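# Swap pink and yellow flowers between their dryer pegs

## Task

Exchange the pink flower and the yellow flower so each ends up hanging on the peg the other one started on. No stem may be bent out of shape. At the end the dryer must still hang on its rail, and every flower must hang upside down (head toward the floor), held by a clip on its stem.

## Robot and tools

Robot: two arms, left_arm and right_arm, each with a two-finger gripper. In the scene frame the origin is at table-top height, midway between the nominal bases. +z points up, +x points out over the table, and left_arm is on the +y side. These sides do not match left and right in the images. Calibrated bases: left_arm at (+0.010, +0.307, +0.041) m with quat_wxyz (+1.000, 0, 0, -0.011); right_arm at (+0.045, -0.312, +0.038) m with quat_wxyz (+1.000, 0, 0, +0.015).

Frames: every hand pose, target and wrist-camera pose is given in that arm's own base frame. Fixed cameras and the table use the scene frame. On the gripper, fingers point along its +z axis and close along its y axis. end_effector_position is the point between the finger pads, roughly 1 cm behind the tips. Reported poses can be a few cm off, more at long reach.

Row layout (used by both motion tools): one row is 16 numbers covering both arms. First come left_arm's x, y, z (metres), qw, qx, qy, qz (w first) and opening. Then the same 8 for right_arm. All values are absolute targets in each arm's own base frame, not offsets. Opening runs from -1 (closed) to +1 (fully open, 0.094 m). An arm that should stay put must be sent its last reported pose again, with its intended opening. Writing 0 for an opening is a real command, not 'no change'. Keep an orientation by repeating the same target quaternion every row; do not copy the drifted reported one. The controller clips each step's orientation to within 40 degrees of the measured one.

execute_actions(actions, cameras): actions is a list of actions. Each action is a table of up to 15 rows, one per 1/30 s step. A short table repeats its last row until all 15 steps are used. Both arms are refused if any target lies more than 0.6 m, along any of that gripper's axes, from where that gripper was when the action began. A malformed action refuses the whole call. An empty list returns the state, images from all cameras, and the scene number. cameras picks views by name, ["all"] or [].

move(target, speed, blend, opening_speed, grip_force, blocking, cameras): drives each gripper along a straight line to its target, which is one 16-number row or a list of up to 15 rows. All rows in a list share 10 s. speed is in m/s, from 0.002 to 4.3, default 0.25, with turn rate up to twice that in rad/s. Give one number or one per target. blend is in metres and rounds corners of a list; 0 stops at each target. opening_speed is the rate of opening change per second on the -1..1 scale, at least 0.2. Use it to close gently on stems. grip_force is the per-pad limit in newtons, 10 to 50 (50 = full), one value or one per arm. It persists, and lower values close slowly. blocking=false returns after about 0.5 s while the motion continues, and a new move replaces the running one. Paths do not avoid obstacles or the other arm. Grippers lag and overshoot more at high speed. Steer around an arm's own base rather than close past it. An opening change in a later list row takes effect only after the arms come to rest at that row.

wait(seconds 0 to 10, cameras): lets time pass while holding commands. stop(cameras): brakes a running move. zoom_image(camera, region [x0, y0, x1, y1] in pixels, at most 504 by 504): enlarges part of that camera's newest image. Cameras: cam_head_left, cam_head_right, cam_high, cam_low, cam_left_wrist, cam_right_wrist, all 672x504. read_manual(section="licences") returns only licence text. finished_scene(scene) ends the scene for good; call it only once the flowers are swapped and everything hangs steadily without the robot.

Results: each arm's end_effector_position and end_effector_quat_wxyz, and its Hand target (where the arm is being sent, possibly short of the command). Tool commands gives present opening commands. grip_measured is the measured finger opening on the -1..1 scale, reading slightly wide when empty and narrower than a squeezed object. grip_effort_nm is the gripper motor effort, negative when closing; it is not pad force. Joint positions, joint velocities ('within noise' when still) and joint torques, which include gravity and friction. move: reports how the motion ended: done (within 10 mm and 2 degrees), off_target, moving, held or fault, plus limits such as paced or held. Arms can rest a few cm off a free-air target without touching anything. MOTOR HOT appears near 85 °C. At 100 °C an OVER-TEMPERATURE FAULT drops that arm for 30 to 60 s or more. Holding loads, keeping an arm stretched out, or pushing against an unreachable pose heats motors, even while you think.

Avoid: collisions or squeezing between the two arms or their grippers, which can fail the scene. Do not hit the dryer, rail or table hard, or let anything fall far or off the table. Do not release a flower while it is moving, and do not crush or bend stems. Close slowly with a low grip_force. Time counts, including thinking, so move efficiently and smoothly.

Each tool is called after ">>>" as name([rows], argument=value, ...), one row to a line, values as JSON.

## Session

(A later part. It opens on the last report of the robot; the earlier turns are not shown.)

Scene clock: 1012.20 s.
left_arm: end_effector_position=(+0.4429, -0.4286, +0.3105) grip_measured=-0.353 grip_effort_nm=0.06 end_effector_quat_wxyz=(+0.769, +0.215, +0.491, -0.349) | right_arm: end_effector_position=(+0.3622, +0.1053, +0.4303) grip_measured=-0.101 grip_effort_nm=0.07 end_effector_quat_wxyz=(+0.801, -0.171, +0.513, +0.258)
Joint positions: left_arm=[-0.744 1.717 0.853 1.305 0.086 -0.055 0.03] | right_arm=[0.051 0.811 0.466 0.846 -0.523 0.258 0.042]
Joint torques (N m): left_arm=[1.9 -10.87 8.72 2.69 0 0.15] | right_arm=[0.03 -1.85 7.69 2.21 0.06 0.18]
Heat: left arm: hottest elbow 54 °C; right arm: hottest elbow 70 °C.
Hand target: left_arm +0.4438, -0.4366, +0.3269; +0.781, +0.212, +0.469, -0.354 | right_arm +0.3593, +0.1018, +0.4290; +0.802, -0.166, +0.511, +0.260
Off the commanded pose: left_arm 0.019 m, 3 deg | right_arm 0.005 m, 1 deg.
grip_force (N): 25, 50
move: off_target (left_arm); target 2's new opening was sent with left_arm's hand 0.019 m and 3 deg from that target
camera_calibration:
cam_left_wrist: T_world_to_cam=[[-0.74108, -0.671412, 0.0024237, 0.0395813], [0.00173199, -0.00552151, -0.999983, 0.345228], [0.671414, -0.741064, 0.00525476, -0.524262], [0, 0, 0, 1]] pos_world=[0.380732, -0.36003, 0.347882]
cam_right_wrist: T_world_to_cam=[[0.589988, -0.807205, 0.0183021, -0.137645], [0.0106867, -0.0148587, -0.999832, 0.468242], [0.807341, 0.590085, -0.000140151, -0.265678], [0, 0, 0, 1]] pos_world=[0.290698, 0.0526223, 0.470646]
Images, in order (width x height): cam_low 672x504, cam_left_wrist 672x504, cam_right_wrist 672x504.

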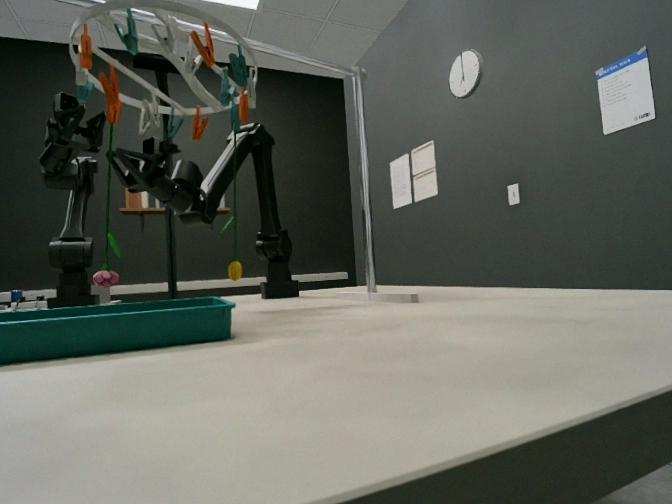

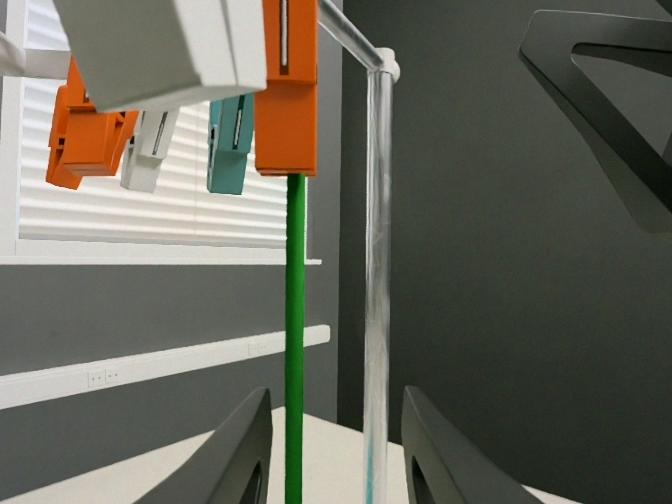

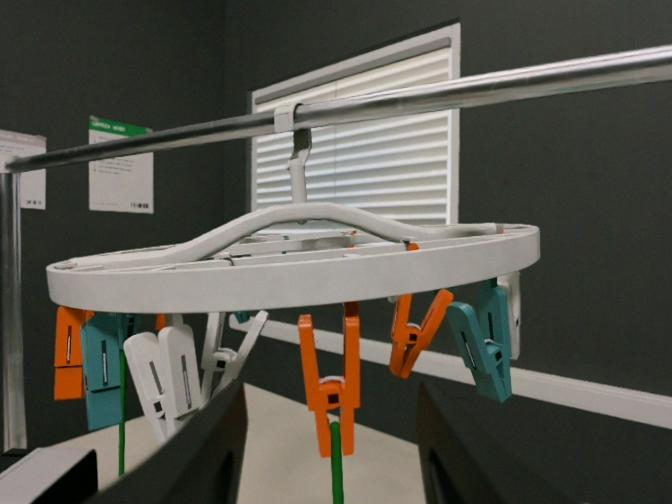

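>>> move([
  [0.4445, -0.4372, 0.262, 0.78092, 0.21236, 0.46922, -0.35342, -0.3, 0.3593, 0.1017, 0.4290, 0.80211, -0.16604, 0.511, 0.26062, -0.1],
  [0.350, -0.330, 0.262, 0.78092, 0.21236, 0.46922, -0.35342, -0.3, 0.315, 0.070, 0.4050, 0.80211, -0.16604, 0.511, 0.26062, -0.1],
], speed=[0.12, 0.2], blend=[0.01, 0], cameras=["all"])

>>> zoom_image(camera="cam_right_wrist", region=[60, 280, 420, 480])

Scene clock: 1019.17 s.
left_arm: end_effector_position=(+0.3501, -0.3370, +0.2510) grip_measured=-0.302 grip_effort_nm=0.06 end_effector_quat_wxyz=(+0.755, +0.229, +0.508, -0.345) | right_arm: end_effector_position=(+0.3177, +0.0726, +0.4064) grip_measured=-0.101 grip_effort_nm=0.07 end_effector_quat_wxyz=(+0.801, -0.170, +0.513, +0.259)
Joint positions: left_arm=[-0.722 1.607 0.451 1.548 0.121 -0.055 0.033] | right_arm=[-0.107 0.668 0.339 0.884 -0.66 0.355 0.042]
Joint torques (N m): left_arm=[3.43 -9.29 4 2.59 0.12 0.03] | right_arm=[-0.26 0.62 7.72 2.14 0.11 0.2]
Heat: left arm: hottest elbow 55 °C; right arm: hottest elbow 68 °C.
Hand target: left_arm +0.3500, -0.3303, +0.2625; +0.765, +0.223, +0.495, -0.345 | right_arm +0.3151, +0.0701, +0.4049; +0.802, -0.166, +0.511, +0.260
Off the commanded pose: left_arm 0.013 m, 6 deg | right_arm 0.004 m, 1 deg.
joint sent to its limit (left arm) — joint 4 (wrist pitch), upper limit. The joint targets are off in orientation, not in position.
grip_force (N): 25, 50
move: off_target (left_arm)
camera_calibration:
cam_left_wrist: T_world_to_cam=[[-0.747836, -0.663854, -0.0062528, 0.0395332], [-0.0255935, 0.0382403, -0.998941, 0.310377], [0.66339, -0.746884, -0.0455878, -0.380183], [0, 0, 0, 1]] pos_world=[0.289718, -0.269577, 0.292964]
cam_right_wrist: T_world_to_cam=[[0.58958, -0.807523, 0.0173713, -0.136825], [0.0108672, -0.0135743, -0.999849, 0.444173], [0.807637, 0.589679, 0.000772322, -0.21093], [0, 0, 0, 1]] pos_world=[0.246197, 0.0199212, 0.446645]

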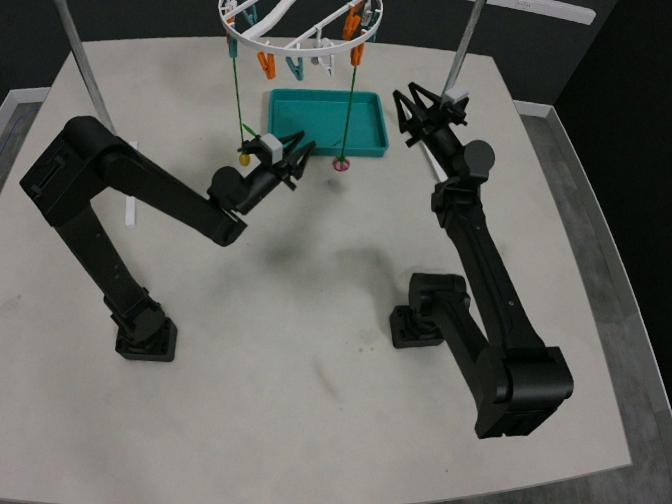

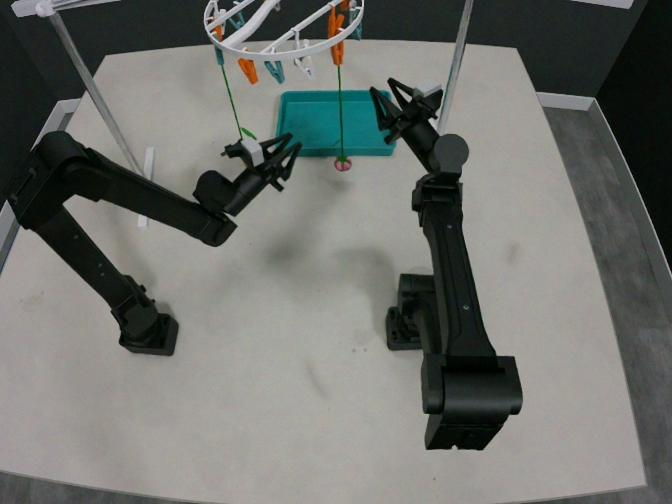

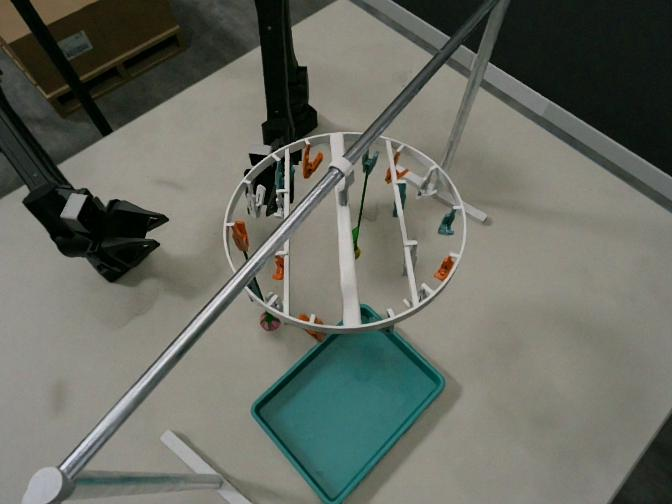

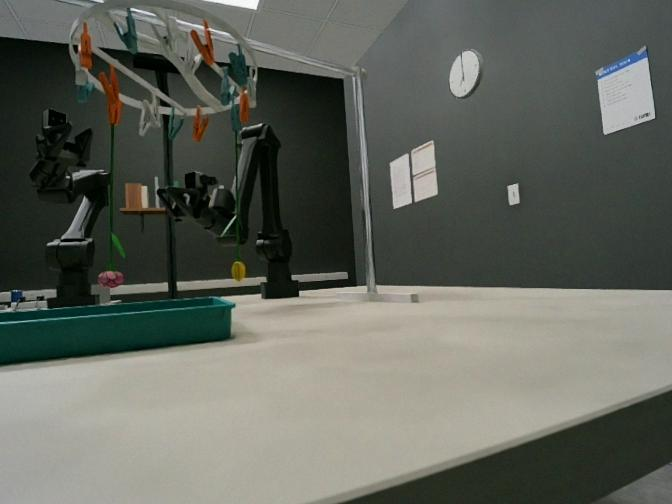

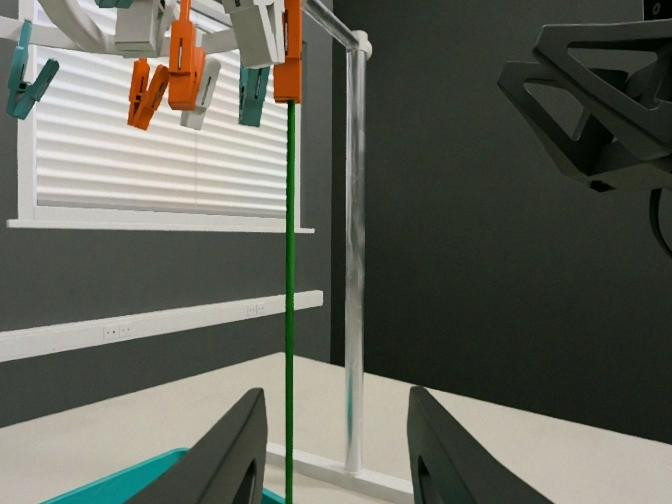

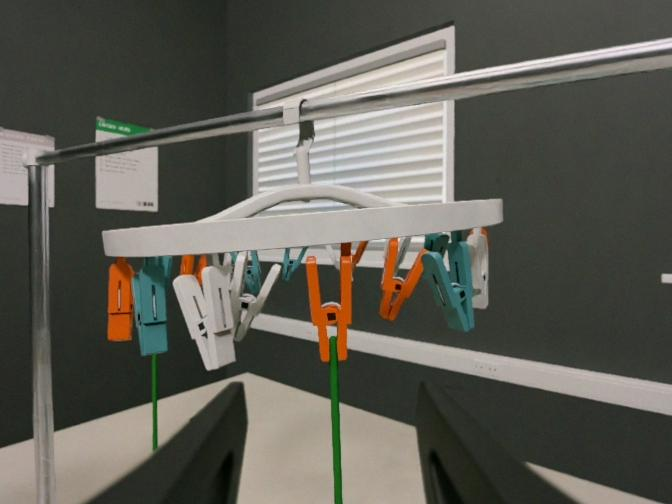

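Scaled by 1.400 from the camera's 672x504 image, which has a finer 960x720 frame.

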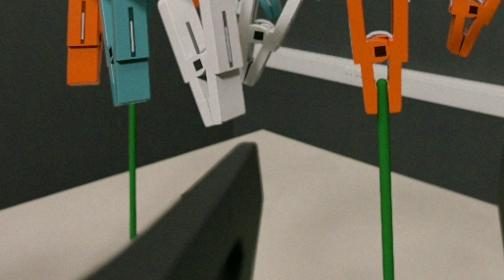

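>>> finished_scene(scene=2)

The scene is finished: the task was done.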